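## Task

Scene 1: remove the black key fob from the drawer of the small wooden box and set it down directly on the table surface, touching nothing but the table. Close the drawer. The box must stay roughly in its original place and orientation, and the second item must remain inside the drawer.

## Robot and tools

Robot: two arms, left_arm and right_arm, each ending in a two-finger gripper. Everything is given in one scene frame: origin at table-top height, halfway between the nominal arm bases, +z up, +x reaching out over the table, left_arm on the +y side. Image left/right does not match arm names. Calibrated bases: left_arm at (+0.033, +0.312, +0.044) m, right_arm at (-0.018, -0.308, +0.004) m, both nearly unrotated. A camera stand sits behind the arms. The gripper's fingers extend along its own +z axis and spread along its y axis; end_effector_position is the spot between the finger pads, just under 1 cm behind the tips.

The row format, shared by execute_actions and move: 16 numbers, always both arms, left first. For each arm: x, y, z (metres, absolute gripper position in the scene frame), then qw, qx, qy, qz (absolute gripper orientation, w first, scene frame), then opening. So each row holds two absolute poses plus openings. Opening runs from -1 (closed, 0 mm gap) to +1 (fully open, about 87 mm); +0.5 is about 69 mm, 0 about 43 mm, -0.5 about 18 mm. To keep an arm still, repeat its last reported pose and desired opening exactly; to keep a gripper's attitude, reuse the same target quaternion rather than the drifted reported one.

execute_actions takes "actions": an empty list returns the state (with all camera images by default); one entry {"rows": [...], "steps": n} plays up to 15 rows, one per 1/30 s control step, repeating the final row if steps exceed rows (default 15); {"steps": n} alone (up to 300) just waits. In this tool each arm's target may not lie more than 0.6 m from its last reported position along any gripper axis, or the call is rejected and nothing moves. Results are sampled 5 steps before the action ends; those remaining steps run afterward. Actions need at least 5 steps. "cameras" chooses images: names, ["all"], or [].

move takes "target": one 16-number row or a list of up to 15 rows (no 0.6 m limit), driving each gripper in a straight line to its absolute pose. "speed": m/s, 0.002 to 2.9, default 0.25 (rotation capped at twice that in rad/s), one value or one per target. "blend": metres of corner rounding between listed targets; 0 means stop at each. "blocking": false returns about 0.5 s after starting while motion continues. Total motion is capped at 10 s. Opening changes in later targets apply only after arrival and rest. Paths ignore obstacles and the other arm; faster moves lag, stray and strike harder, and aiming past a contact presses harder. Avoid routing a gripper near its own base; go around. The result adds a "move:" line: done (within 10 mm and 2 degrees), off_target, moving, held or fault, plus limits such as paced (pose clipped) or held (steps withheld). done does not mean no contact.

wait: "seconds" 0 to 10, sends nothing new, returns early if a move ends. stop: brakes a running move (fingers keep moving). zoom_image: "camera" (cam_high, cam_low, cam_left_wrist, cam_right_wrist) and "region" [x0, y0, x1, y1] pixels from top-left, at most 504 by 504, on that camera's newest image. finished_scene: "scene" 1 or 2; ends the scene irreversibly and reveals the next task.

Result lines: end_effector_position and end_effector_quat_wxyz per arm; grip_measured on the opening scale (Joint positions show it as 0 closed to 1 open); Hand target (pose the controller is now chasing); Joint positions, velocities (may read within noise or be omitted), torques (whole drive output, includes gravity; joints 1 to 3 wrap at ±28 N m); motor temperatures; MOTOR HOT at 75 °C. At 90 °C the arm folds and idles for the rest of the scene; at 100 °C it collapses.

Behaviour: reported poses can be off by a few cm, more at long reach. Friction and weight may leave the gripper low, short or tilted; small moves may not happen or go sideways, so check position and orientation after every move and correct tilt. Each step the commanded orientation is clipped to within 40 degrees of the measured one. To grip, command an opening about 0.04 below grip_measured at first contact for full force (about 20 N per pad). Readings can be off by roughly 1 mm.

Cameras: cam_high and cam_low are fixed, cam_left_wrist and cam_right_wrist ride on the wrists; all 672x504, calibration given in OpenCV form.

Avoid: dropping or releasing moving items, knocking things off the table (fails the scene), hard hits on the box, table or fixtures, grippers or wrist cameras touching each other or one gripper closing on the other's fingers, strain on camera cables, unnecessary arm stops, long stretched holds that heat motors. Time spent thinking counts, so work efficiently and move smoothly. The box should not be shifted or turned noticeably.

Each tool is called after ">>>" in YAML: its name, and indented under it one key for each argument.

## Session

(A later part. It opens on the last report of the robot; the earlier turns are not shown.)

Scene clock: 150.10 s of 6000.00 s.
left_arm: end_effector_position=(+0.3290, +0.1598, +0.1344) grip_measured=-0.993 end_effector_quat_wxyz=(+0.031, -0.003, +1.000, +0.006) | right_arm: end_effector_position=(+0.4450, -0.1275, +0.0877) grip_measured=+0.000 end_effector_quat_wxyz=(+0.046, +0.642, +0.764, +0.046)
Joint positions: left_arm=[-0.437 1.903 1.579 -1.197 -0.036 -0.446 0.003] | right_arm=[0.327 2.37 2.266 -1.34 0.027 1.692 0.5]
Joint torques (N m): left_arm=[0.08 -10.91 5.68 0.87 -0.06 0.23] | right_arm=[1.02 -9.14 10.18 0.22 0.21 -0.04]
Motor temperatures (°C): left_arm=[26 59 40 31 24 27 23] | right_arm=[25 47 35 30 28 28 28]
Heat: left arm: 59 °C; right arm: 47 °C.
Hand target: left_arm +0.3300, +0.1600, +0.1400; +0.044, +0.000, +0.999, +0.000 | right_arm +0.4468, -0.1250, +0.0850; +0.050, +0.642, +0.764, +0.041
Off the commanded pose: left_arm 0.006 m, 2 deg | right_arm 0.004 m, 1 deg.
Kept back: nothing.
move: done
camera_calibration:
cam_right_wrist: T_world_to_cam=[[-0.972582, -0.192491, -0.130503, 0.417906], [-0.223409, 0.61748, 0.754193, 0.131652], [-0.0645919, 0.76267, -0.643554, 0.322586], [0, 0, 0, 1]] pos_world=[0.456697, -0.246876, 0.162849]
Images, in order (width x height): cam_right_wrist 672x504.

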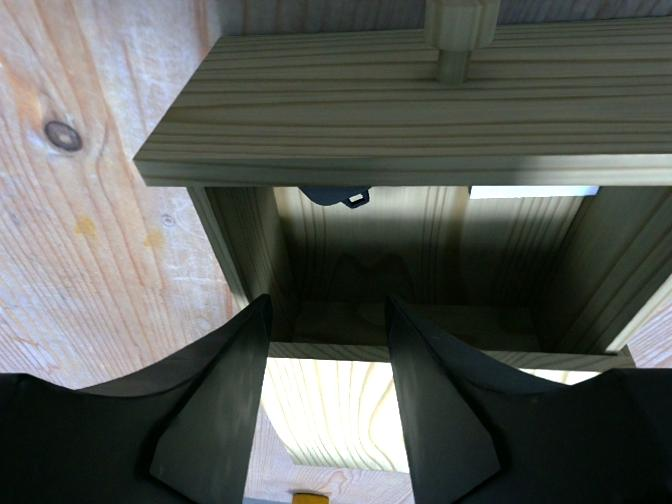

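>>> move:
  target:
    - [0.33,0.16,0.14,0.044,0.0,0.999,0,-1,0.446,-0.128,0.085,0.127,0.632,0.764,-0.030,-0.25]
    - [0.33,0.16,0.14,0.044,0.0,0.999,0,-1,0.446,-0.133,0.055,0.127,0.632,0.764,-0.030,-0.25]
  speed: 0.12
  cameras: ["cam_right_wrist","cam_low"]

>>> zoom_image:
  camera: "cam_low"
  region: [170, 150, 510, 405]

Scene clock: 153.30 s of 6000.00 s.
left_arm: end_effector_position=(+0.3290, +0.1598, +0.1344) grip_measured=-0.993 end_effector_quat_wxyz=(+0.031, -0.003, +1.000, +0.006) | right_arm: end_effector_position=(+0.4414, -0.1295, +0.0496) grip_measured=-0.250 end_effector_quat_wxyz=(+0.115, +0.629, +0.768, -0.036)
Joint positions: left_arm=[-0.437 1.903 1.579 -1.197 -0.036 -0.446 0.003] | right_arm=[0.402 2.439 2.26 -1.341 0.236 1.739 0.375]
Joint torques (N m): left_arm=[0.09 -10.85 5.64 0.86 -0.05 0.22] | right_arm=[-0.29 -12.12 6.46 0.33 0.35 -0.11]
Motor temperatures (°C): left_arm=[26 59 40 31 24 27 23] | right_arm=[25 46 35 30 28 28 28]
Heat: left arm: 59 °C; right arm: 46 °C.
Hand target: left_arm +0.3300, +0.1600, +0.1400; +0.044, +0.000, +0.999, +0.000 | right_arm +0.4460, -0.1330, +0.0550; +0.127, +0.632, +0.764, -0.030
Off the commanded pose: left_arm 0.006 m, 2 deg | right_arm 0.008 m, 2 deg.
Kept back: nothing.
move: done
camera_calibration:
cam_right_wrist: T_world_to_cam=[[-0.970424, -0.225497, -0.0861895, 0.401605], [-0.230847, 0.762371, 0.604567, 0.190197], [-0.0706196, 0.606582, -0.791878, 0.289193], [0, 0, 0, 1]] pos_world=[0.454057, -0.22986, 0.148633]
Images, in order (width x height): cam_low 672x504, cam_right_wrist 672x504.

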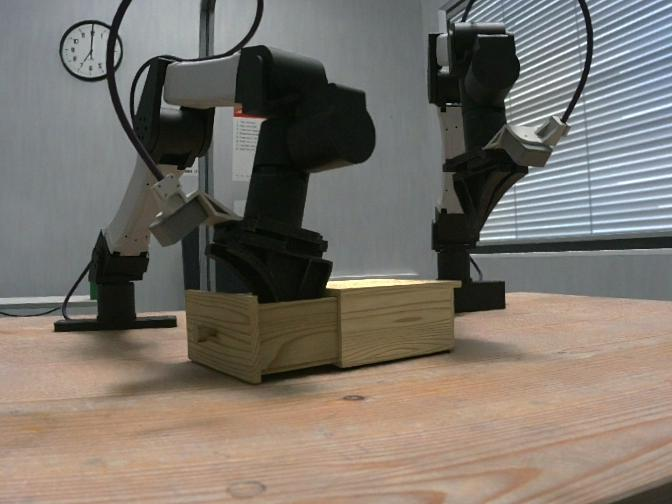

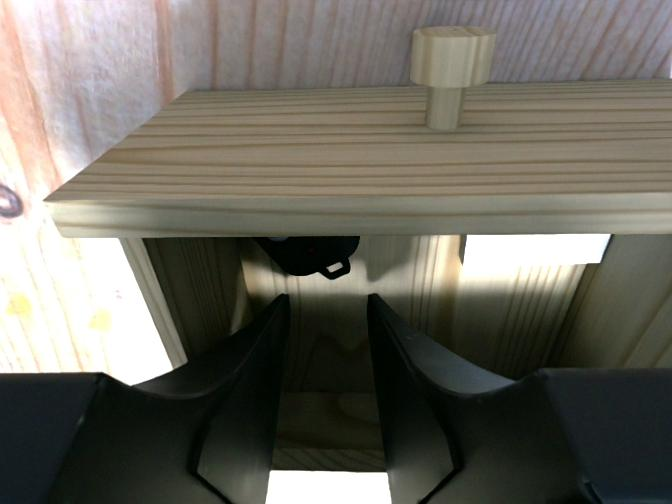

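Scaled by 1.482 from the camera's 672x504 image, which has a finer 960x720 frame.

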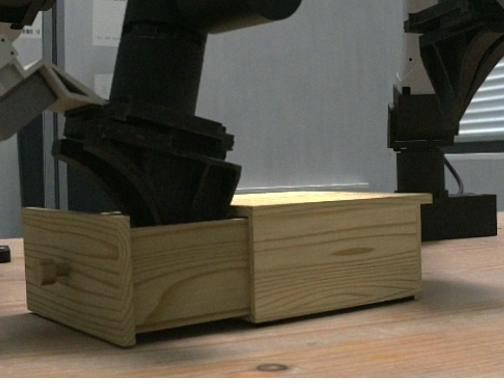

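>>> move:
  target:
    - [0.33,0.16,0.14,0.044,0.0,0.999,0,-1,0.446,-0.137,0.041,0.127,0.632,0.764,-0.030,-0.25]
  speed: 0.05
  cameras: ["cam_right_wrist"]

>>> zoom_image:
  camera: "cam_right_wrist"
  region: [180, 180, 480, 405]

Scene clock: 154.30 s of 6000.00 s.
left_arm: end_effector_position=(+0.3290, +0.1598, +0.1344) grip_measured=-0.993 end_effector_quat_wxyz=(+0.031, -0.003, +1.000, +0.006) | right_arm: end_effector_position=(+0.4390, -0.1301, +0.0354) grip_measured=-0.250 end_effector_quat_wxyz=(+0.112, +0.628, +0.769, -0.039)
Joint positions: left_arm=[-0.437 1.903 1.579 -1.197 -0.036 -0.446 0.003] | right_arm=[0.402 2.435 2.198 -1.291 0.234 1.735 0.375]
Joint torques (N m): left_arm=[0.08 -10.84 5.7 0.87 -0.06 0.23] | right_arm=[-1.05 -12.94 4.96 0.51 0.34 -0.14]
Motor temperatures (°C): left_arm=[26 59 40 31 24 27 23] | right_arm=[25 47 35 30 28 28 28]
Heat: left arm: 59 °C; right arm: 47 °C.
Hand target: left_arm +0.3300, +0.1600, +0.1400; +0.044, +0.000, +0.999, +0.000 | right_arm +0.4459, -0.1370, +0.0411; +0.127, +0.632, +0.764, -0.031
Off the commanded pose: left_arm 0.006 m, 2 deg | right_arm 0.011 m, 2 deg.
Kept back: nothing.
move: off_target (right_arm)
camera_calibration:
cam_right_wrist: T_world_to_cam=[[-0.970395, -0.229018, -0.0767139, 0.397164], [-0.227818, 0.762446, 0.60562, 0.197436], [-0.0802077, 0.605167, -0.792048, 0.28221], [0, 0, 0, 1]] pos_world=[0.453021, -0.230361, 0.13442]
Images, in order (width x height): cam_right_wrist 672x504.

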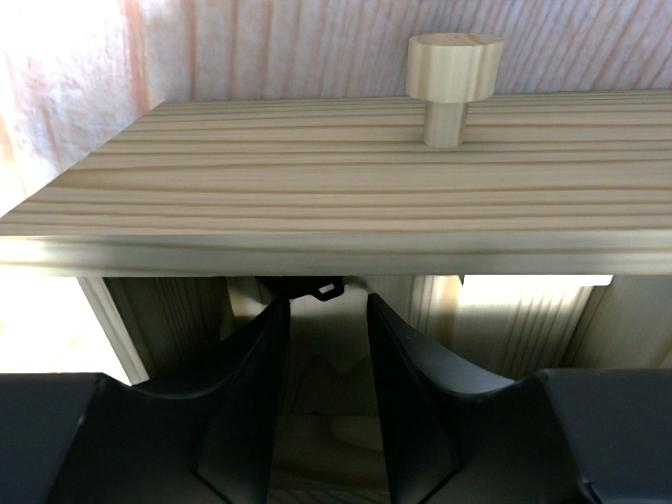

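Scaled by 1.680 from the camera's 672x504 image, which has a finer 960x720 frame.

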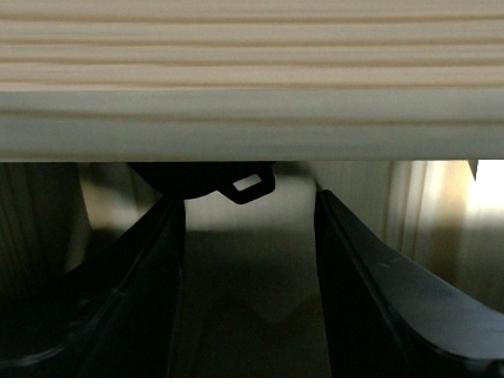

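>>> move:
  target:
    - [0.33,0.16,0.14,0.044,0.0,0.999,0,-1,0.446,-0.137,0.041,0.127,0.632,0.764,-0.030,-0.5]
    - [0.33,0.16,0.14,0.044,0.0,0.999,0,-1,0.446,-0.145,0.041,0.127,0.632,0.764,-0.030,-0.5]
  speed: 0.05
  cameras: ["cam_right_wrist"]

>>> zoom_image:
  camera: "cam_right_wrist"
  region: [180, 180, 480, 405]

Scene clock: 155.97 s of 6000.00 s.
left_arm: end_effector_position=(+0.3290, +0.1598, +0.1344) grip_measured=-0.993 end_effector_quat_wxyz=(+0.031, -0.003, +1.000, +0.006) | right_arm: end_effector_position=(+0.4391, -0.1314, +0.0349) grip_measured=-0.500 end_effector_quat_wxyz=(+0.107, +0.627, +0.771, -0.032)
Joint positions: left_arm=[-0.437 1.903 1.579 -1.197 -0.036 -0.446 0.003] | right_arm=[0.393 2.42 2.168 -1.266 0.218 1.722 0.25]
Joint torques (N m): left_arm=[0.05 -10.89 5.6 0.87 -0.06 0.23] | right_arm=[-1.96 -12.74 5.11 0.39 0.53 -0.18]
Motor temperatures (°C): left_arm=[26 60 40 31 24 27 23] | right_arm=[25 47 35 30 28 28 28]
Heat: left arm: 60 °C; right arm: 47 °C.
Hand target: left_arm +0.3300, +0.1600, +0.1400; +0.044, +0.000, +0.999, +0.000 | right_arm +0.4457, -0.1450, +0.0411; +0.126, +0.632, +0.764, -0.031
Off the commanded pose: left_arm 0.006 m, 2 deg | right_arm 0.016 m, 2 deg.
Kept back: nothing.
move: off_target (right_arm)
camera_calibration:
cam_right_wrist: T_world_to_cam=[[-0.969176, -0.232154, -0.0824765, 0.396094], [-0.232492, 0.751045, 0.617963, 0.19886], [-0.0815188, 0.61809, -0.781869, 0.284459], [0, 0, 0, 1]] pos_world=[0.453307, -0.233219, 0.13219]
Images, in order (width x height): cam_right_wrist 672x504.

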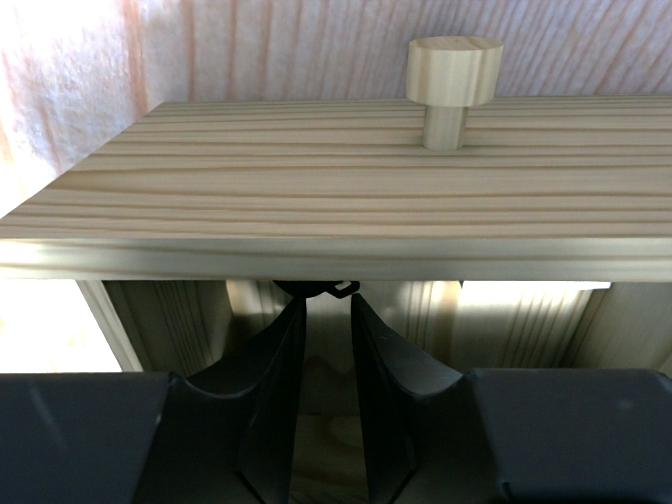

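Scaled by 1.680 from the camera's 672x504 image, which has a finer 960x720 frame.

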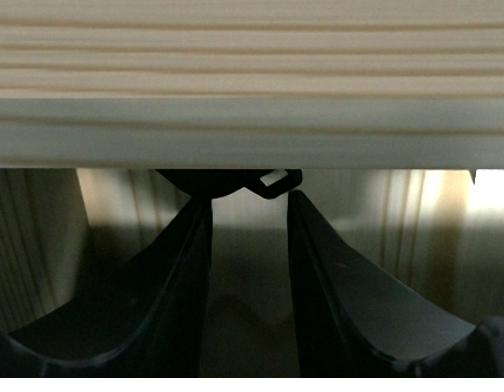

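>>> move:
  target:
    - [0.33,0.16,0.14,0.044,0.0,0.999,0,-1,0.443,-0.130,0.065,0.127,0.632,0.764,-0.030,-0.5]
    - [0.33,0.16,0.14,0.044,0.0,0.999,0,-1,0.438,-0.131,0.068,0.093,0.459,0.882,-0.048,-0.35]
  speed: 0.15
  cameras: ["cam_right_wrist"]

>>> zoom_image:
  camera: "cam_right_wrist"
  region: [180, 180, 480, 405]

Scene clock: 159.90 s of 6000.00 s.
left_arm: end_effector_position=(+0.3290, +0.1598, +0.1344) grip_measured=-0.993 end_effector_quat_wxyz=(+0.031, -0.003, +1.000, +0.006) | right_arm: end_effector_position=(+0.4355, -0.1293, +0.0723) grip_measured=-0.350 end_effector_quat_wxyz=(+0.097, +0.460, +0.881, -0.046)
Joint positions: left_arm=[-0.437 1.903 1.579 -1.197 -0.036 -0.446 0.003] | right_arm=[0.397 2.537 2.534 -1.507 0.207 1.323 0.325]
Joint torques (N m): left_arm=[0.09 -10.88 5.61 0.86 -0.07 0.23] | right_arm=[-0.55 -9.59 10.19 0.12 0.14 -0.23]
Motor temperatures (°C): left_arm=[26 60 40 31 24 27 23] | right_arm=[25 47 35 29 28 28 28]
Heat: left arm: 60 °C; right arm: 47 °C.
Hand target: left_arm +0.3300, +0.1600, +0.1400; +0.044, +0.000, +0.999, +0.000 | right_arm +0.4379, -0.1311, +0.0680; +0.094, +0.459, +0.882, -0.047
Off the commanded pose: left_arm 0.006 m, 2 deg | right_arm 0.005 m, 1 deg.
Kept back: nothing.
move: done
camera_calibration:
cam_right_wrist: T_world_to_cam=[[-0.807757, -0.589485, -0.00598641, 0.274202], [-0.467695, 0.634624, 0.615235, 0.260938], [-0.358873, 0.499761, -0.788321, 0.418034], [0, 0, 0, 1]] pos_world=[0.493549, -0.212876, 0.170648]
Images, in order (width x height): cam_right_wrist 672x504.

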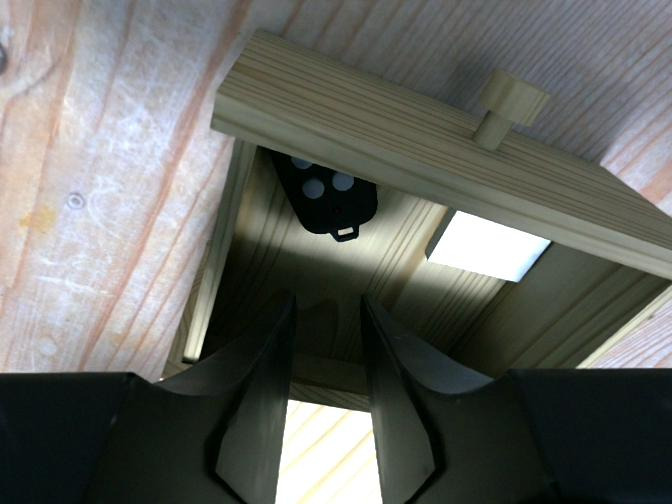

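Scaled by 1.680 from the camera's 672x504 image, which has a finer 960x720 frame.

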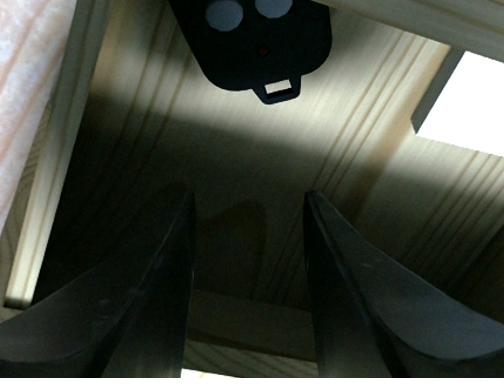

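>>> move:
  target:
    - [0.33,0.16,0.14,0.044,0.0,0.999,0,-1,0.4385,-0.138,0.05,0.093,0.459,0.882,-0.048,-0.4]
    - [0.33,0.16,0.14,0.044,0.0,0.999,0,-1,0.440,-0.140,0.043,0.093,0.459,0.882,-0.048,-0.4]
  speed: [0.1,0.04]
  cameras: ["cam_right_wrist"]

>>> zoom_image:
  camera: "cam_right_wrist"
  region: [180, 180, 480, 405]

Scene clock: 161.90 s of 6000.00 s.
left_arm: end_effector_position=(+0.3290, +0.1598, +0.1344) grip_measured=-0.993 end_effector_quat_wxyz=(+0.031, -0.003, +1.000, +0.006) | right_arm: end_effector_position=(+0.4354, -0.1354, +0.0381) grip_measured=-0.400 end_effector_quat_wxyz=(+0.080, +0.459, +0.883, -0.052)
Joint positions: left_arm=[-0.437 1.903 1.579 -1.197 -0.036 -0.446 0.003] | right_arm=[0.379 2.537 2.396 -1.398 0.189 1.306 0.3]
Joint torques (N m): left_arm=[0.1 -10.88 5.67 0.86 -0.06 0.23] | right_arm=[-0.58 -13.01 5.64 0.39 0.31 -0.26]
Motor temperatures (°C): left_arm=[26 60 40 31 24 27 23] | right_arm=[25 48 35 29 28 28 28]
Heat: left arm: 60 °C; right arm: 48 °C.
Hand target: left_arm +0.3300, +0.1600, +0.1400; +0.044, +0.000, +0.999, +0.000 | right_arm +0.4400, -0.1400, +0.0431; +0.093, +0.459, +0.882, -0.049
Off the commanded pose: left_arm 0.006 m, 2 deg | right_arm 0.008 m, 2 deg.
Kept back: nothing.
move: done
camera_calibration:
cam_right_wrist: T_world_to_cam=[[-0.807832, -0.589041, 0.0209364, 0.269388], [-0.444419, 0.632055, 0.634822, 0.274568], [-0.387169, 0.503525, -0.772375, 0.406341], [0, 0, 0, 1]] pos_world=[0.496966, -0.219465, 0.133906]
Images, in order (width x height): cam_right_wrist 672x504.

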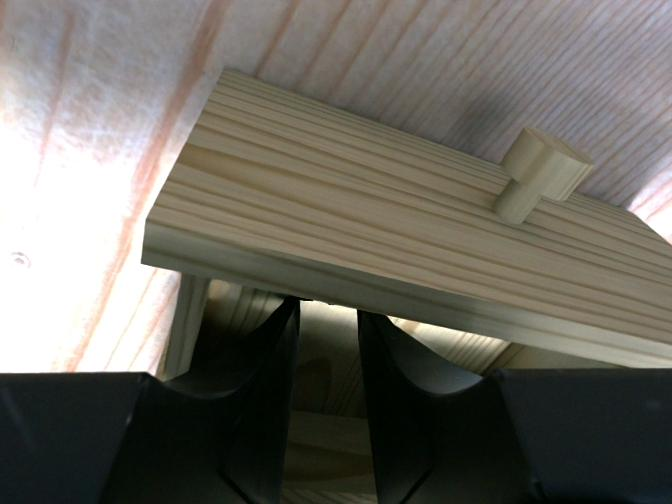

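Scaled by 1.680 from the camera's 672x504 image, which has a finer 960x720 frame.

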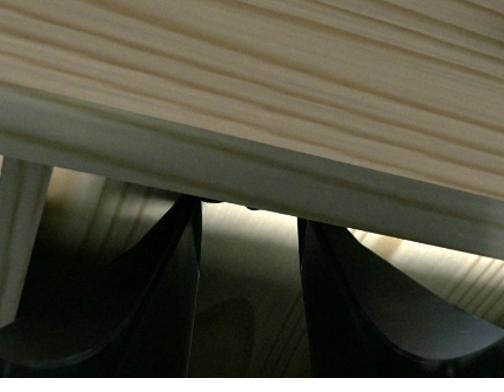

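>>> move:
  target:
    - [0.33,0.16,0.14,0.044,0.0,0.999,0,-1,0.443,-0.149,0.041,0.093,0.459,0.882,-0.048,-0.4]
  speed: 0.04
  cameras: ["cam_right_wrist"]

>>> move:
  target:
    - [0.33,0.16,0.14,0.044,0.0,0.999,0,-1,0.443,-0.149,0.041,0.093,0.459,0.882,-0.048,-1]

Scene clock: 162.83 s of 6000.00 s.
left_arm: end_effector_position=(+0.3290, +0.1598, +0.1344) grip_measured=-0.993 end_effector_quat_wxyz=(+0.031, -0.003, +1.000, +0.006) | right_arm: end_effector_position=(+0.4375, -0.1377, +0.0357) grip_measured=-0.400 end_effector_quat_wxyz=(+0.076, +0.457, +0.885, -0.046)
Joint positions: left_arm=[-0.437 1.903 1.579 -1.197 -0.036 -0.446 0.003] | right_arm=[0.368 2.537 2.386 -1.382 0.173 1.288 0.3]
Joint torques (N m): left_arm=[0.06 -10.88 5.63 0.86 -0.05 0.22] | right_arm=[-1.4 -13.31 5.24 0.36 0.43 -0.25]
Motor temperatures (°C): left_arm=[26 60 40 31 24 27 23] | right_arm=[25 48 35 29 28 28 28]
Heat: left arm: 60 °C; right arm: 48 °C.
Hand target: left_arm +0.3300, +0.1600, +0.1400; +0.044, +0.000, +0.999, +0.000 | right_arm +0.4429, -0.1489, +0.0411; +0.092, +0.459, +0.882, -0.049
Off the commanded pose: left_arm 0.006 m, 2 deg | right_arm 0.014 m, 2 deg.
Kept back: nothing.
move: off_target (right_arm)
camera_calibration:
cam_right_wrist: T_world_to_cam=[[-0.804023, -0.594449, 0.0133057, 0.267684], [-0.447113, 0.619192, 0.645517, 0.2775], [-0.391966, 0.513061, -0.76363, 0.409573], [0, 0, 0, 1]] pos_world=[0.499836, -0.222837, 0.13007]
Images, in order (width x height): cam_right_wrist 672x504.

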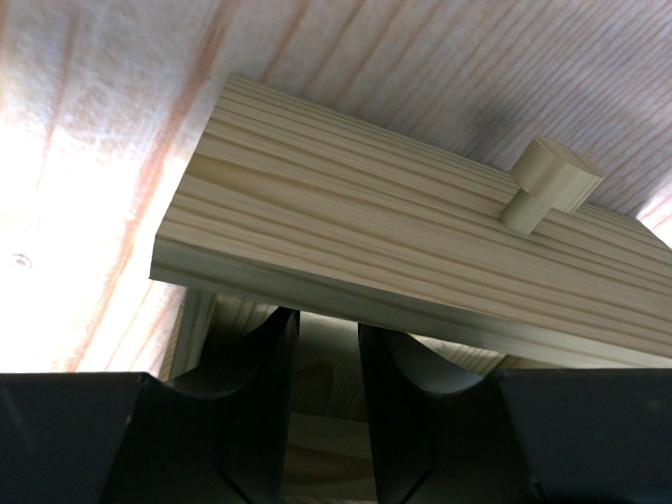

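Scene clock: 163.53 s of 6000.00 s.
left_arm: end_effector_position=(+0.3290, +0.1598, +0.1344) grip_measured=-0.993 end_effector_quat_wxyz=(+0.031, -0.003, +1.000, +0.006) | right_arm: end_effector_position=(+0.4359, -0.1347, +0.0351) grip_measured=-0.973 end_effector_quat_wxyz=(+0.069, +0.456, +0.886, -0.040)
Joint positions: left_arm=[-0.437 1.903 1.579 -1.197 -0.036 -0.446 0.003] | right_arm=[0.368 2.536 2.382 -1.38 0.155 1.285 0.014]
Joint torques (N m): left_arm=[0.09 -10.88 5.64 0.86 -0.06 0.23] | right_arm=[-1.47 -13.19 5.87 0.33 0.62 -0.26]
Motor temperatures (°C): left_arm=[26 60 40 31 24 27 23] | right_arm=[25 48 35 29 28 28 28]
Heat: left arm: 60 °C; right arm: 48 °C.
Hand target: left_arm +0.3300, +0.1600, +0.1400; +0.044, +0.000, +0.999, +0.000 | right_arm +0.4427, -0.1489, +0.0411; +0.092, +0.459, +0.882, -0.049
Off the commanded pose: left_arm 0.006 m, 2 deg | right_arm 0.017 m, 3 deg.
Kept back: nothing.
move: off_target (right_arm)

>>> move:
  target:
    - [0.33,0.16,0.14,0.044,0.0,0.999,0,-1,0.438,-0.133,0.06,0.093,0.459,0.882,-0.048,-1]
    - [0.33,0.16,0.14,0.044,0.0,0.999,0,-1,0.437,-0.136,0.078,0.184,0.4515,0.8675,-0.096,0.1]
  speed: 0.15
  cameras: ["cam_right_wrist","cam_low"]

>>> zoom_image:
  camera: "cam_right_wrist"
  region: [180, 100, 480, 325]

Scene clock: 166.53 s of 6000.00 s.
left_arm: end_effector_position=(+0.3290, +0.1598, +0.1344) grip_measured=-0.993 end_effector_quat_wxyz=(+0.031, -0.003, +1.000, +0.006) | right_arm: end_effector_position=(+0.4337, -0.1463, +0.0563) grip_measured=+0.100 end_effector_quat_wxyz=(+0.167, +0.448, +0.869, -0.126)
Joint positions: left_arm=[-0.437 1.903 1.579 -1.197 -0.036 -0.446 0.003] | right_arm=[0.445 2.514 2.414 -1.455 0.421 1.362 0.55]
Joint torques (N m): left_arm=[0.06 -10.88 5.64 0.86 -0.06 0.23] | right_arm=[1.33 -15.25 6.69 0.32 0.19 -0.02]
Motor temperatures (°C): left_arm=[26 60 40 31 24 27 23] | right_arm=[25 49 35 29 28 28 28]
Heat: left arm: 60 °C; right arm: 49 °C.
Hand target: left_arm +0.3300, +0.1600, +0.1400; +0.044, +0.000, +0.999, +0.000 | right_arm +0.4366, -0.1363, +0.0780; +0.183, +0.452, +0.868, -0.096
Off the commanded pose: left_arm 0.006 m, 2 deg | right_arm 0.024 m, 4 deg.
Kept back: nothing.
move: off_target (right_arm); target 2's new opening was sent with right_arm's hand 0.028 m and 4 deg from that target
camera_calibration:
cam_right_wrist: T_world_to_cam=[[-0.808774, -0.583147, 0.076312, 0.259362], [-0.495204, 0.745239, 0.446533, 0.318349], [-0.317265, 0.323354, -0.891507, 0.3753], [0, 0, 0, 1]] pos_world=[0.486483, -0.207355, 0.172637]
Images, in order (width x height): cam_low 672x504, cam_right_wrist 672x504.

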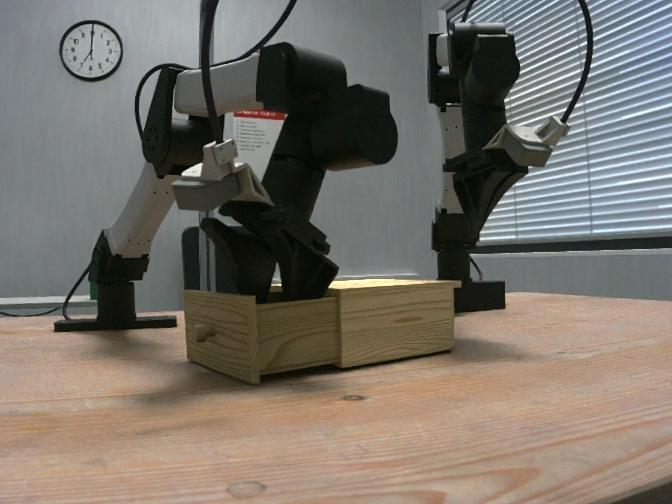

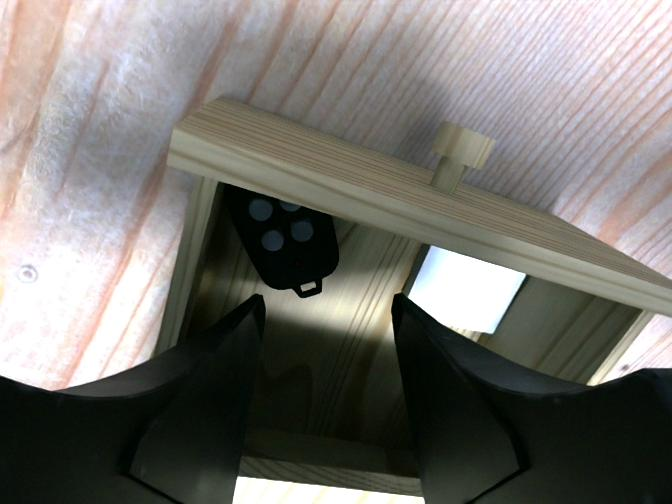

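Scaled by 1.680 from the camera's 672x504 image, which has a finer 960x720 frame.

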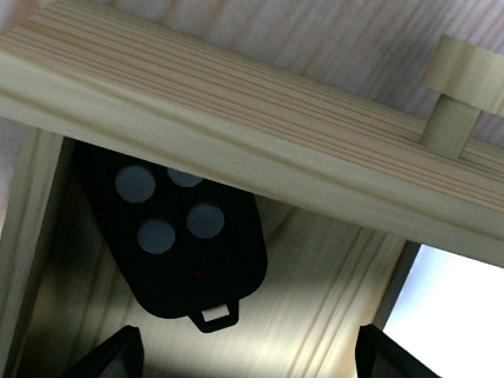

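>>> move:
  target:
    - [0.33,0.16,0.14,0.044,0.0,0.999,0,-1,0.440,-0.136,0.075,0.184,0.4515,0.8675,-0.096,-0.4]
    - [0.33,0.16,0.14,0.044,0.0,0.999,0,-1,0.442,-0.136,0.058,0.184,0.4515,0.8675,-0.096,-0.4]
  speed: 0.08
  cameras: ["cam_right_wrist"]

>>> zoom_image:
  camera: "cam_right_wrist"
  region: [180, 160, 480, 385]

Scene clock: 168.33 s of 6000.00 s.
left_arm: end_effector_position=(+0.3290, +0.1598, +0.1344) grip_measured=-0.993 end_effector_quat_wxyz=(+0.031, -0.003, +1.000, +0.006) | right_arm: end_effector_position=(+0.4376, -0.1445, +0.0474) grip_measured=-0.400 end_effector_quat_wxyz=(+0.173, +0.448, +0.869, -0.122)
Joint positions: left_arm=[-0.437 1.903 1.579 -1.197 -0.036 -0.446 0.003] | right_arm=[0.447 2.511 2.372 -1.402 0.426 1.362 0.3]
Joint torques (N m): left_arm=[0.08 -10.85 5.67 0.86 -0.06 0.23] | right_arm=[0.76 -13.89 5.45 0.52 0.14 -0.09]
Motor temperatures (°C): left_arm=[26 61 40 31 24 27 23] | right_arm=[25 50 35 29 28 28 28]
Heat: left arm: 61 °C; right arm: 50 °C.
Hand target: left_arm +0.3300, +0.1600, +0.1400; +0.044, +0.000, +0.999, +0.000 | right_arm +0.4417, -0.1361, +0.0581; +0.183, +0.451, +0.868, -0.097
Off the commanded pose: left_arm 0.006 m, 2 deg | right_arm 0.014 m, 3 deg.
Kept back: nothing.
move: off_target (right_arm)
camera_calibration:
cam_right_wrist: T_world_to_cam=[[-0.808825, -0.58464, 0.0632332, 0.264663], [-0.503259, 0.743812, 0.439856, 0.326598], [-0.304191, 0.323944, -0.895839, 0.362587], [0, 0, 0, 1]] pos_world=[0.488725, -0.205652, 0.164428]
Images, in order (width x height): cam_right_wrist 672x504.

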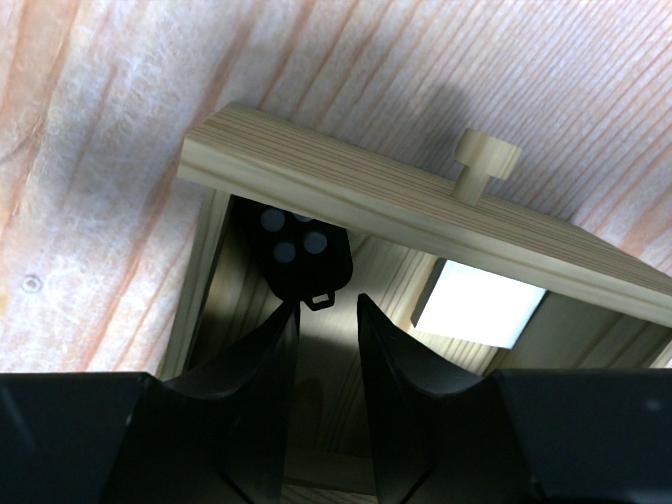

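Scaled by 1.680 from the camera's 672x504 image, which has a finer 960x720 frame.

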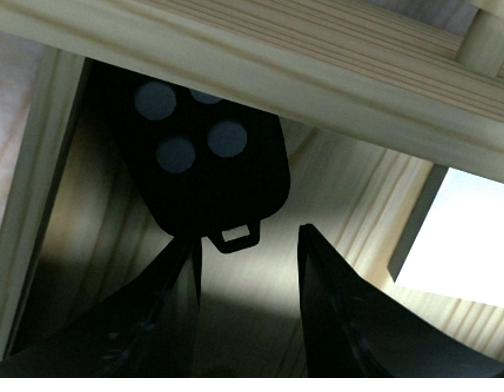

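>>> move:
  target:
    - [0.33,0.16,0.14,0.044,0.0,0.999,0,-1,0.440,-0.1325,0.046,0.184,0.4515,0.8675,-0.096,-0.4]
  speed: 0.04
  cameras: ["cam_right_wrist"]

>>> zoom_image:
  camera: "cam_right_wrist"
  region: [180, 180, 480, 405]

Scene clock: 169.27 s of 6000.00 s.
left_arm: end_effector_position=(+0.3290, +0.1598, +0.1344) grip_measured=-0.993 end_effector_quat_wxyz=(+0.031, -0.003, +1.000, +0.006) | right_arm: end_effector_position=(+0.4381, -0.1442, +0.0465) grip_measured=-0.400 end_effector_quat_wxyz=(+0.179, +0.452, +0.867, -0.115)
Joint positions: left_arm=[-0.437 1.903 1.579 -1.197 -0.036 -0.446 0.003] | right_arm=[0.447 2.483 2.317 -1.358 0.426 1.367 0.3]
Joint torques (N m): left_arm=[0.08 -10.84 5.67 0.87 -0.06 0.22] | right_arm=[1.62 -12.25 4.86 0.61 0.15 -0.06]
Motor temperatures (°C): left_arm=[26 61 40 31 24 27 23] | right_arm=[25 50 35 29 28 28 28]
Heat: left arm: 61 °C; right arm: 50 °C.
Hand target: left_arm +0.3300, +0.1600, +0.1400; +0.044, +0.000, +0.999, +0.000 | right_arm +0.4398, -0.1326, +0.0462; +0.183, +0.452, +0.868, -0.097
Off the commanded pose: left_arm 0.006 m, 2 deg | right_arm 0.012 m, 2 deg.
Kept back: nothing.
move: off_target (right_arm)
camera_calibration:
cam_right_wrist: T_world_to_cam=[[-0.812348, -0.581452, 0.0447614, 0.26825], [-0.507487, 0.742649, 0.436954, 0.328854], [-0.28731, 0.332243, -0.898369, 0.35569], [0, 0, 0, 1]] pos_world=[0.486994, -0.206424, 0.163839]
Images, in order (width x height): cam_right_wrist 672x504.

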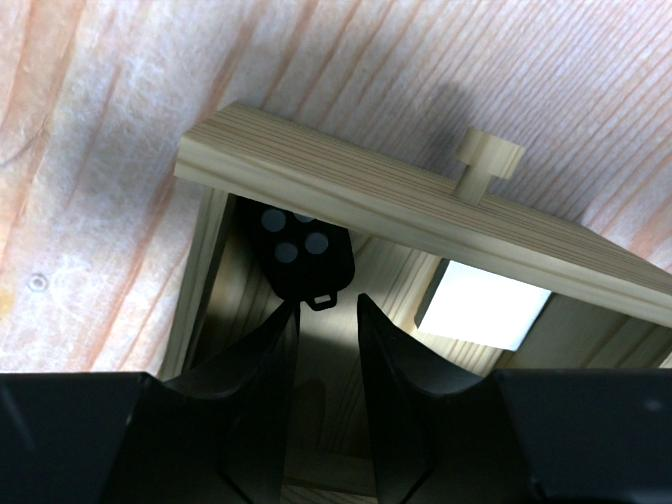

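Scaled by 1.680 from the camera's 672x504 image, which has a finer 960x720 frame.

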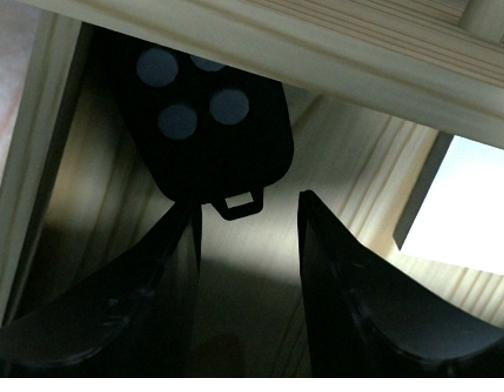

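>>> move:
  target:
    - [0.33,0.16,0.14,0.044,0.0,0.999,0,-1,0.441,-0.138,0.056,0.131,0.4566,0.877,-0.068,-0.4]
    - [0.33,0.16,0.14,0.044,0.0,0.999,0,-1,0.441,-0.139,0.043,0.131,0.4566,0.877,-0.068,-0.4]
  speed: 0.06
  cameras: ["cam_right_wrist"]

>>> zoom_image:
  camera: "cam_right_wrist"
  region: [180, 180, 480, 405]

Scene clock: 171.57 s of 6000.00 s.
left_arm: end_effector_position=(+0.3290, +0.1598, +0.1344) grip_measured=-0.993 end_effector_quat_wxyz=(+0.031, -0.003, +1.000, +0.006) | right_arm: end_effector_position=(+0.4385, -0.1385, +0.0477) grip_measured=-0.400 end_effector_quat_wxyz=(+0.132, +0.458, +0.876, -0.071)
Joint positions: left_arm=[-0.437 1.903 1.579 -1.197 -0.036 -0.446 0.003] | right_arm=[0.409 2.483 2.333 -1.354 0.292 1.331 0.3]
Joint torques (N m): left_arm=[0.05 -10.85 5.61 0.86 -0.06 0.23] | right_arm=[-0.4 -10.81 6.56 0.42 0.19 -0.18]
Motor temperatures (°C): left_arm=[26 61 40 31 24 27 23] | right_arm=[25 50 35 29 28 28 28]
Heat: left arm: 61 °C; right arm: 50 °C.
Hand target: left_arm +0.3300, +0.1600, +0.1400; +0.044, +0.000, +0.999, +0.000 | right_arm +0.4410, -0.1391, +0.0431; +0.131, +0.457, +0.877, -0.068
Off the commanded pose: left_arm 0.006 m, 2 deg | right_arm 0.005 m, 0 deg.
Kept back: nothing.
move: done
camera_calibration:
cam_right_wrist: T_world_to_cam=[[-0.809219, -0.587456, 0.00776974, 0.271316], [-0.488262, 0.679817, 0.547219, 0.301851], [-0.326749, 0.439026, -0.836953, 0.384139], [0, 0, 0, 1]] pos_world=[0.492454, -0.214464, 0.15422]
Images, in order (width x height): cam_right_wrist 672x504.

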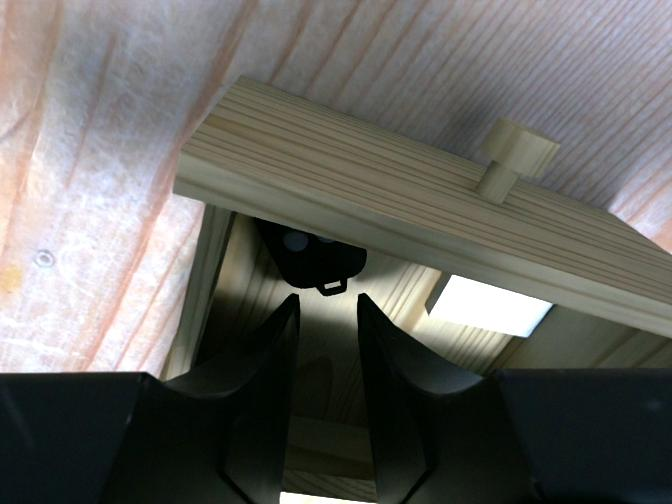

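Scaled by 1.680 from the camera's 672x504 image, which has a finer 960x720 frame.

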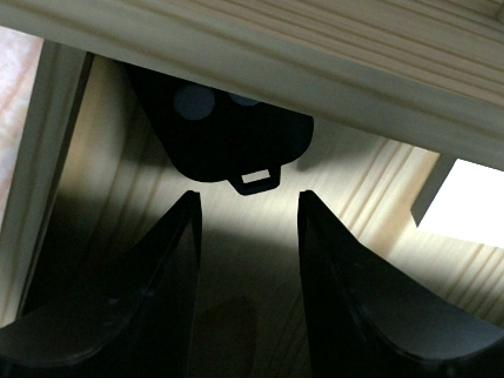

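>>> move:
  target:
    - [0.33,0.16,0.14,0.044,0.0,0.999,0,-1,0.4415,-0.139,0.030,0.131,0.4566,0.877,-0.068,-0.4]
  speed: 0.05
  cameras: ["cam_right_wrist"]

>>> zoom_image:
  camera: "cam_right_wrist"
  region: [180, 180, 480, 405]

Scene clock: 172.53 s of 6000.00 s.
left_arm: end_effector_position=(+0.3290, +0.1598, +0.1344) grip_measured=-0.993 end_effector_quat_wxyz=(+0.031, -0.003, +1.000, +0.006) | right_arm: end_effector_position=(+0.4407, -0.1381, +0.0388) grip_measured=-0.400 end_effector_quat_wxyz=(+0.130, +0.460, +0.876, -0.065)
Joint positions: left_arm=[-0.437 1.903 1.579 -1.197 -0.036 -0.446 0.003] | right_arm=[0.404 2.483 2.298 -1.312 0.283 1.331 0.3]
Joint torques (N m): left_arm=[0.08 -10.86 5.65 0.87 -0.06 0.23] | right_arm=[0.12 -10.86 4.97 0.59 0.26 -0.23]
Motor temperatures (°C): left_arm=[26 61 40 31 24 27 23] | right_arm=[25 50 35 29 28 28 28]
Heat: left arm: 61 °C; right arm: 50 °C.
Hand target: left_arm +0.3300, +0.1600, +0.1400; +0.044, +0.000, +0.999, +0.000 | right_arm +0.4414, -0.1390, +0.0301; +0.131, +0.457, +0.877, -0.068
Off the commanded pose: left_arm 0.006 m, 2 deg | right_arm 0.009 m, 1 deg.
Kept back: nothing.
move: done
camera_calibration:
cam_right_wrist: T_world_to_cam=[[-0.811506, -0.584343, -0.000856806, 0.275207], [-0.48701, 0.675524, 0.553614, 0.306179], [-0.322922, 0.449679, -0.832773, 0.376968], [0, 0, 0, 1]] pos_world=[0.494175, -0.215531, 0.14466]
Images, in order (width x height): cam_right_wrist 672x504.

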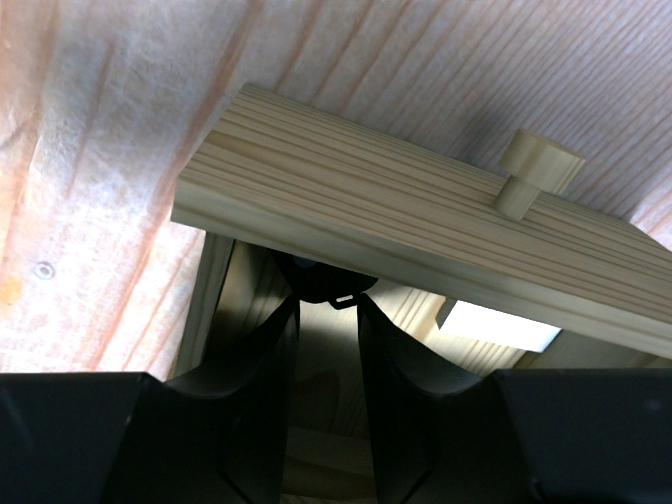

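Scaled by 1.680 from the camera's 672x504 image, which has a finer 960x720 frame.

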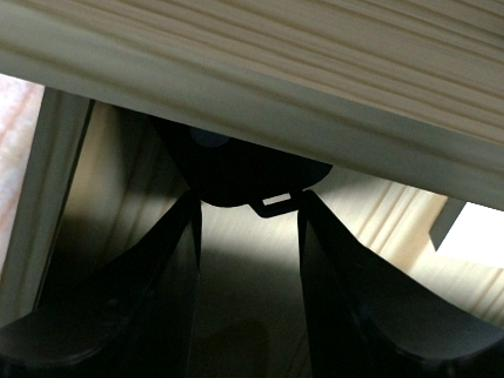

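>>> move:
  target:
    - [0.33,0.16,0.14,0.044,0.0,0.999,0,-1,0.4415,-0.139,0.030,0.131,0.4566,0.877,-0.068,-1]
  cameras: ["cam_right_wrist"]

>>> zoom_image:
  camera: "cam_right_wrist"
  region: [180, 180, 480, 405]

Scene clock: 173.47 s of 6000.00 s.
left_arm: end_effector_position=(+0.3290, +0.1598, +0.1344) grip_measured=-0.993 end_effector_quat_wxyz=(+0.031, -0.003, +1.000, +0.006) | right_arm: end_effector_position=(+0.4397, -0.1371, +0.0364) grip_measured=-0.973 end_effector_quat_wxyz=(+0.126, +0.460, +0.877, -0.064)
Joint positions: left_arm=[-0.437 1.903 1.579 -1.197 -0.036 -0.446 0.003] | right_arm=[0.404 2.481 2.286 -1.304 0.275 1.331 0.013]
Joint torques (N m): left_arm=[0.05 -10.86 5.67 0.86 -0.07 0.22] | right_arm=[0.05 -10.71 6.04 0.43 0.35 -0.24]
Motor temperatures (°C): left_arm=[26 61 40 31 24 27 23] | right_arm=[25 50 34 29 28 28 28]
Heat: left arm: 61 °C; right arm: 50 °C.
Hand target: left_arm +0.3300, +0.1600, +0.1400; +0.044, +0.000, +0.999, +0.000 | right_arm +0.4414, -0.1391, +0.0300; +0.131, +0.457, +0.877, -0.068
Off the commanded pose: left_arm 0.006 m, 2 deg | right_arm 0.007 m, 1 deg.
Kept back: nothing.
move: done
camera_calibration:
cam_right_wrist: T_world_to_cam=[[-0.810781, -0.585349, -0.000674115, 0.274485], [-0.485205, 0.671423, 0.560149, 0.304637], [-0.32743, 0.454485, -0.828392, 0.376567], [0, 0, 0, 1]] pos_world=[0.493658, -0.215015, 0.141488]
Images, in order (width x height): cam_right_wrist 672x504.

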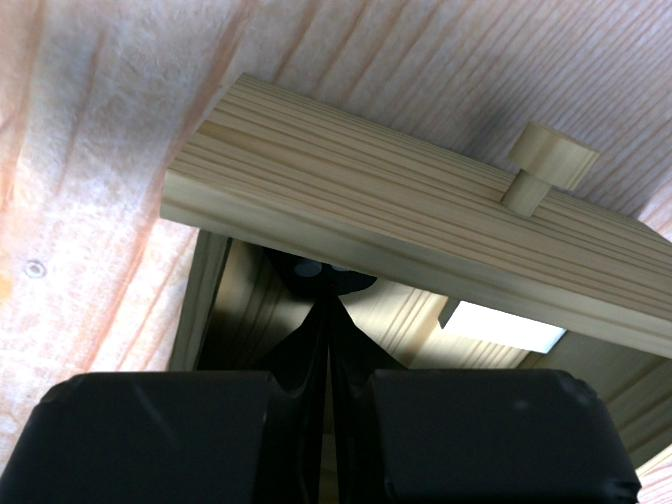

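Scaled by 1.680 from the camera's 672x504 image, which has a finer 960x720 frame.

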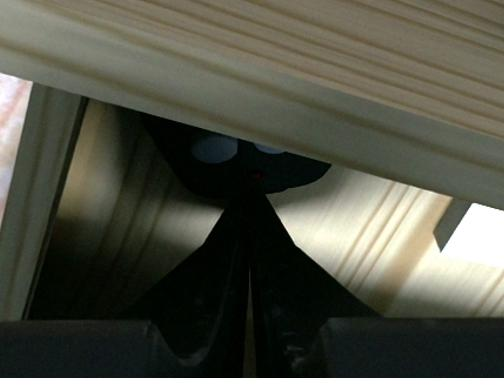

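>>> move:
  target:
    - [0.33,0.16,0.14,0.044,0.0,0.999,0,-1,0.4405,-0.136,0.048,0.131,0.4566,0.877,-0.068,-0.45]
    - [0.33,0.16,0.14,0.044,0.0,0.999,0,-1,0.437,-0.1355,0.016,0.131,0.4566,0.877,-0.068,-0.45]
  speed: 0.06
  cameras: ["cam_right_wrist"]

>>> zoom_image:
  camera: "cam_right_wrist"
  region: [180, 180, 480, 405]

Scene clock: 175.37 s of 6000.00 s.
left_arm: end_effector_position=(+0.3290, +0.1598, +0.1344) grip_measured=-0.993 end_effector_quat_wxyz=(+0.031, -0.003, +1.000, +0.006) | right_arm: end_effector_position=(+0.4354, -0.1391, +0.0337) grip_measured=-0.450 end_effector_quat_wxyz=(+0.126, +0.464, +0.875, -0.064)
Joint positions: left_arm=[-0.437 1.903 1.579 -1.197 -0.036 -0.446 0.003] | right_arm=[0.403 2.454 2.225 -1.274 0.275 1.339 0.275]
Joint torques (N m): left_arm=[0.06 -10.86 5.68 0.87 -0.06 0.22] | right_arm=[1.16 -9.72 3.66 0.8 0.33 -0.18]
Motor temperatures (°C): left_arm=[26 61 40 31 24 27 23] | right_arm=[25 50 34 29 28 28 28]
Heat: left arm: 61 °C; right arm: 50 °C.
Hand target: left_arm +0.3300, +0.1600, +0.1400; +0.044, +0.000, +0.999, +0.000 | right_arm +0.4362, -0.1357, +0.0163; +0.130, +0.457, +0.877, -0.069
Off the commanded pose: left_arm 0.006 m, 2 deg | right_arm 0.018 m, 1 deg.
Kept back: nothing.
move: off_target (right_arm)
camera_calibration:
cam_right_wrist: T_world_to_cam=[[-0.815896, -0.578199, -0.000106507, 0.273054], [-0.478808, 0.675542, 0.560701, 0.303208], [-0.324125, 0.457525, -0.828018, 0.372781], [0, 0, 0, 1]] pos_world=[0.488789, -0.217507, 0.138689]
Images, in order (width x height): cam_right_wrist 672x504.

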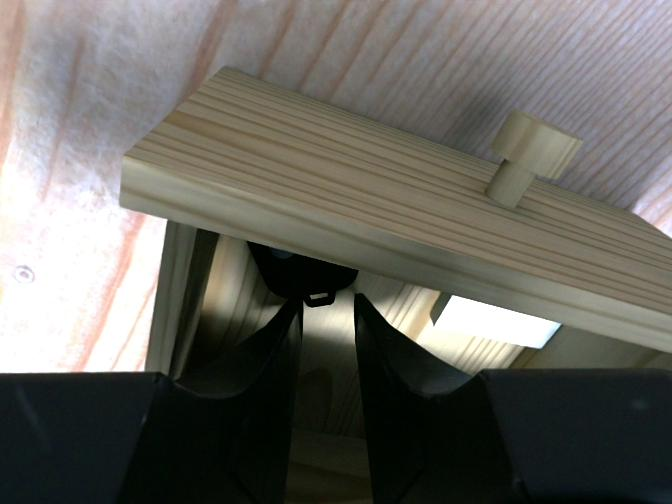

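Scaled by 1.680 from the camera's 672x504 image, which has a finer 960x720 frame.

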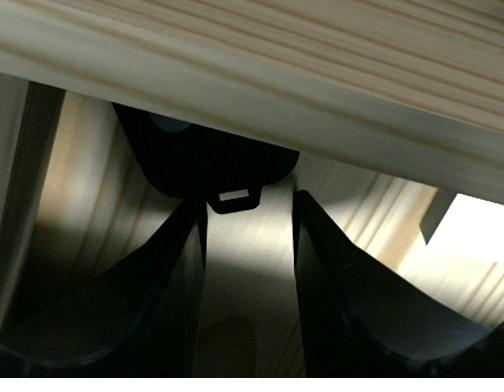

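>>> move:
  target:
    - [0.33,0.16,0.14,0.044,0.0,0.999,0,-1,0.4385,-0.134,0.045,0.131,0.4566,0.877,-0.068,-0.5]
    - [0.33,0.16,0.14,0.044,0.0,0.999,0,-1,0.4375,-0.1315,0.010,0.131,0.4566,0.877,-0.068,-0.5]
  speed: 0.06
  cameras: ["cam_right_wrist"]

>>> zoom_image:
  camera: "cam_right_wrist"
  region: [180, 180, 480, 405]

>>> move:
  target:
    - [0.33,0.16,0.14,0.044,0.0,0.999,0,-1,0.4375,-0.1315,0.010,0.131,0.4566,0.877,-0.068,-1]
  cameras: ["cam_right_wrist"]

>>> zoom_image:
  camera: "cam_right_wrist"
  region: [180, 180, 480, 405]

Scene clock: 177.77 s of 6000.00 s.
left_arm: end_effector_position=(+0.3290, +0.1598, +0.1344) grip_measured=-0.993 end_effector_quat_wxyz=(+0.031, -0.003, +1.000, +0.006) | right_arm: end_effector_position=(+0.4365, -0.1388, +0.0342) grip_measured=-0.500 end_effector_quat_wxyz=(+0.134, +0.464, +0.873, -0.067)
Joint positions: left_arm=[-0.437 1.903 1.579 -1.197 -0.036 -0.446 0.003] | right_arm=[0.409 2.452 2.223 -1.269 0.292 1.344 0.25]
Joint torques (N m): left_arm=[0.1 -10.86 5.67 0.86 -0.06 0.22] | right_arm=[1.29 -8.81 3.49 0.88 0.19 -0.18]
Motor temperatures (°C): left_arm=[26 61 40 31 24 27 23] | right_arm=[25 49 34 29 28 28 28]
Heat: left arm: 61 °C; right arm: 49 °C.
Hand target: left_arm +0.3300, +0.1600, +0.1400; +0.044, +0.000, +0.999, +0.000 | right_arm +0.4363, -0.1320, +0.0107; +0.130, +0.457, +0.877, -0.069
Off the commanded pose: left_arm 0.006 m, 2 deg | right_arm 0.025 m, 1 deg.
Kept back: nothing.
move: off_target (right_arm)
camera_calibration:
cam_right_wrist: T_world_to_cam=[[-0.816215, -0.577743, -0.00246712, 0.274411], [-0.484943, 0.682776, 0.546486, 0.30743], [-0.314044, 0.447247, -0.837464, 0.367968], [0, 0, 0, 1]] pos_world=[0.488623, -0.215939, 0.140831]
Images, in order (width x height): cam_right_wrist 672x504.

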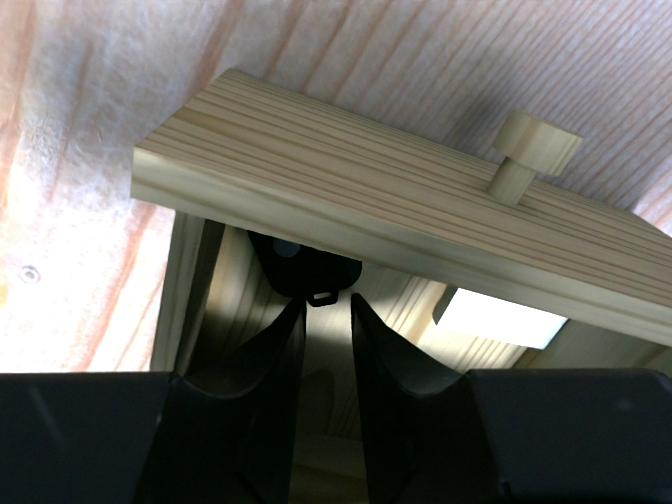

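Scaled by 1.680 from the camera's 672x504 image, which has a finer 960x720 frame.

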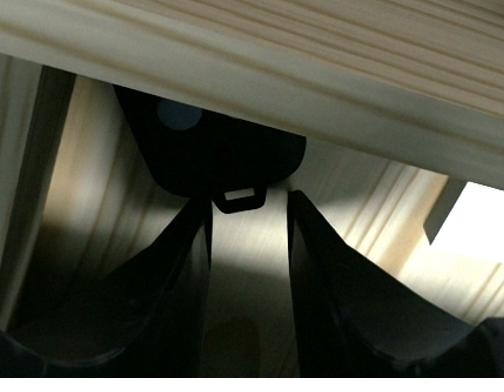

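Scene clock: 178.47 s of 6000.00 s.
left_arm: end_effector_position=(+0.3290, +0.1598, +0.1344) grip_measured=-0.993 end_effector_quat_wxyz=(+0.031, -0.003, +1.000, +0.006) | right_arm: end_effector_position=(+0.4380, -0.1377, +0.0334) grip_measured=-0.670 end_effector_quat_wxyz=(+0.135, +0.464, +0.873, -0.063)
Joint positions: left_arm=[-0.437 1.903 1.579 -1.197 -0.036 -0.446 0.003] | right_arm=[0.409 2.451 2.219 -1.258 0.289 1.345 0.165]
Joint velocities: left_arm=[-0.007 -0.012 0.007 -0.081 -0.154 -0.022 -0.026] | right_arm=[within noise]
Joint torques (N m): left_arm=[0.09 -10.86 5.65 0.86 -0.06 0.24] | right_arm=[1.35 -8.85 3.88 0.77 0.19 -0.17]
Motor temperatures (°C): left_arm=[26 61 40 31 24 27 23] | right_arm=[25 49 34 29 28 28 28]
Heat: left arm: 61 °C; right arm: 49 °C.
Hand target: left_arm +0.3300, +0.1600, +0.1400; +0.044, +0.000, +0.999, +0.000 | right_arm +0.4365, -0.1320, +0.0106; +0.131, +0.457, +0.877, -0.069
Off the commanded pose: left_arm 0.006 m, 2 deg | right_arm 0.024 m, 1 deg.
Kept back: nothing.
move: off_target (right_arm)
camera_calibration:
cam_right_wrist: T_world_to_cam=[[-0.816458, -0.577318, -0.0100201, 0.276639], [-0.487668, 0.680173, 0.547306, 0.308672], [-0.309155, 0.451739, -0.836872, 0.365662], [0, 0, 0, 1]] pos_world=[0.489439, -0.215425, 0.139846]
Images, in order (width x height): cam_right_wrist 672x504.

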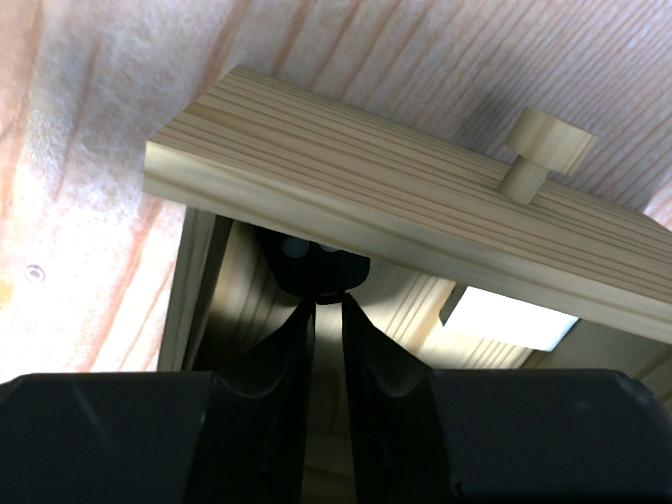

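Scaled by 1.680 from the camera's 672x504 image, which has a finer 960x720 frame.

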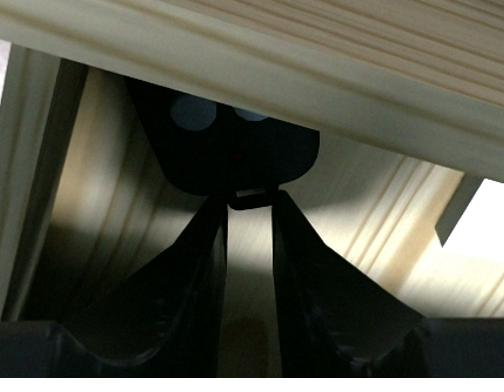

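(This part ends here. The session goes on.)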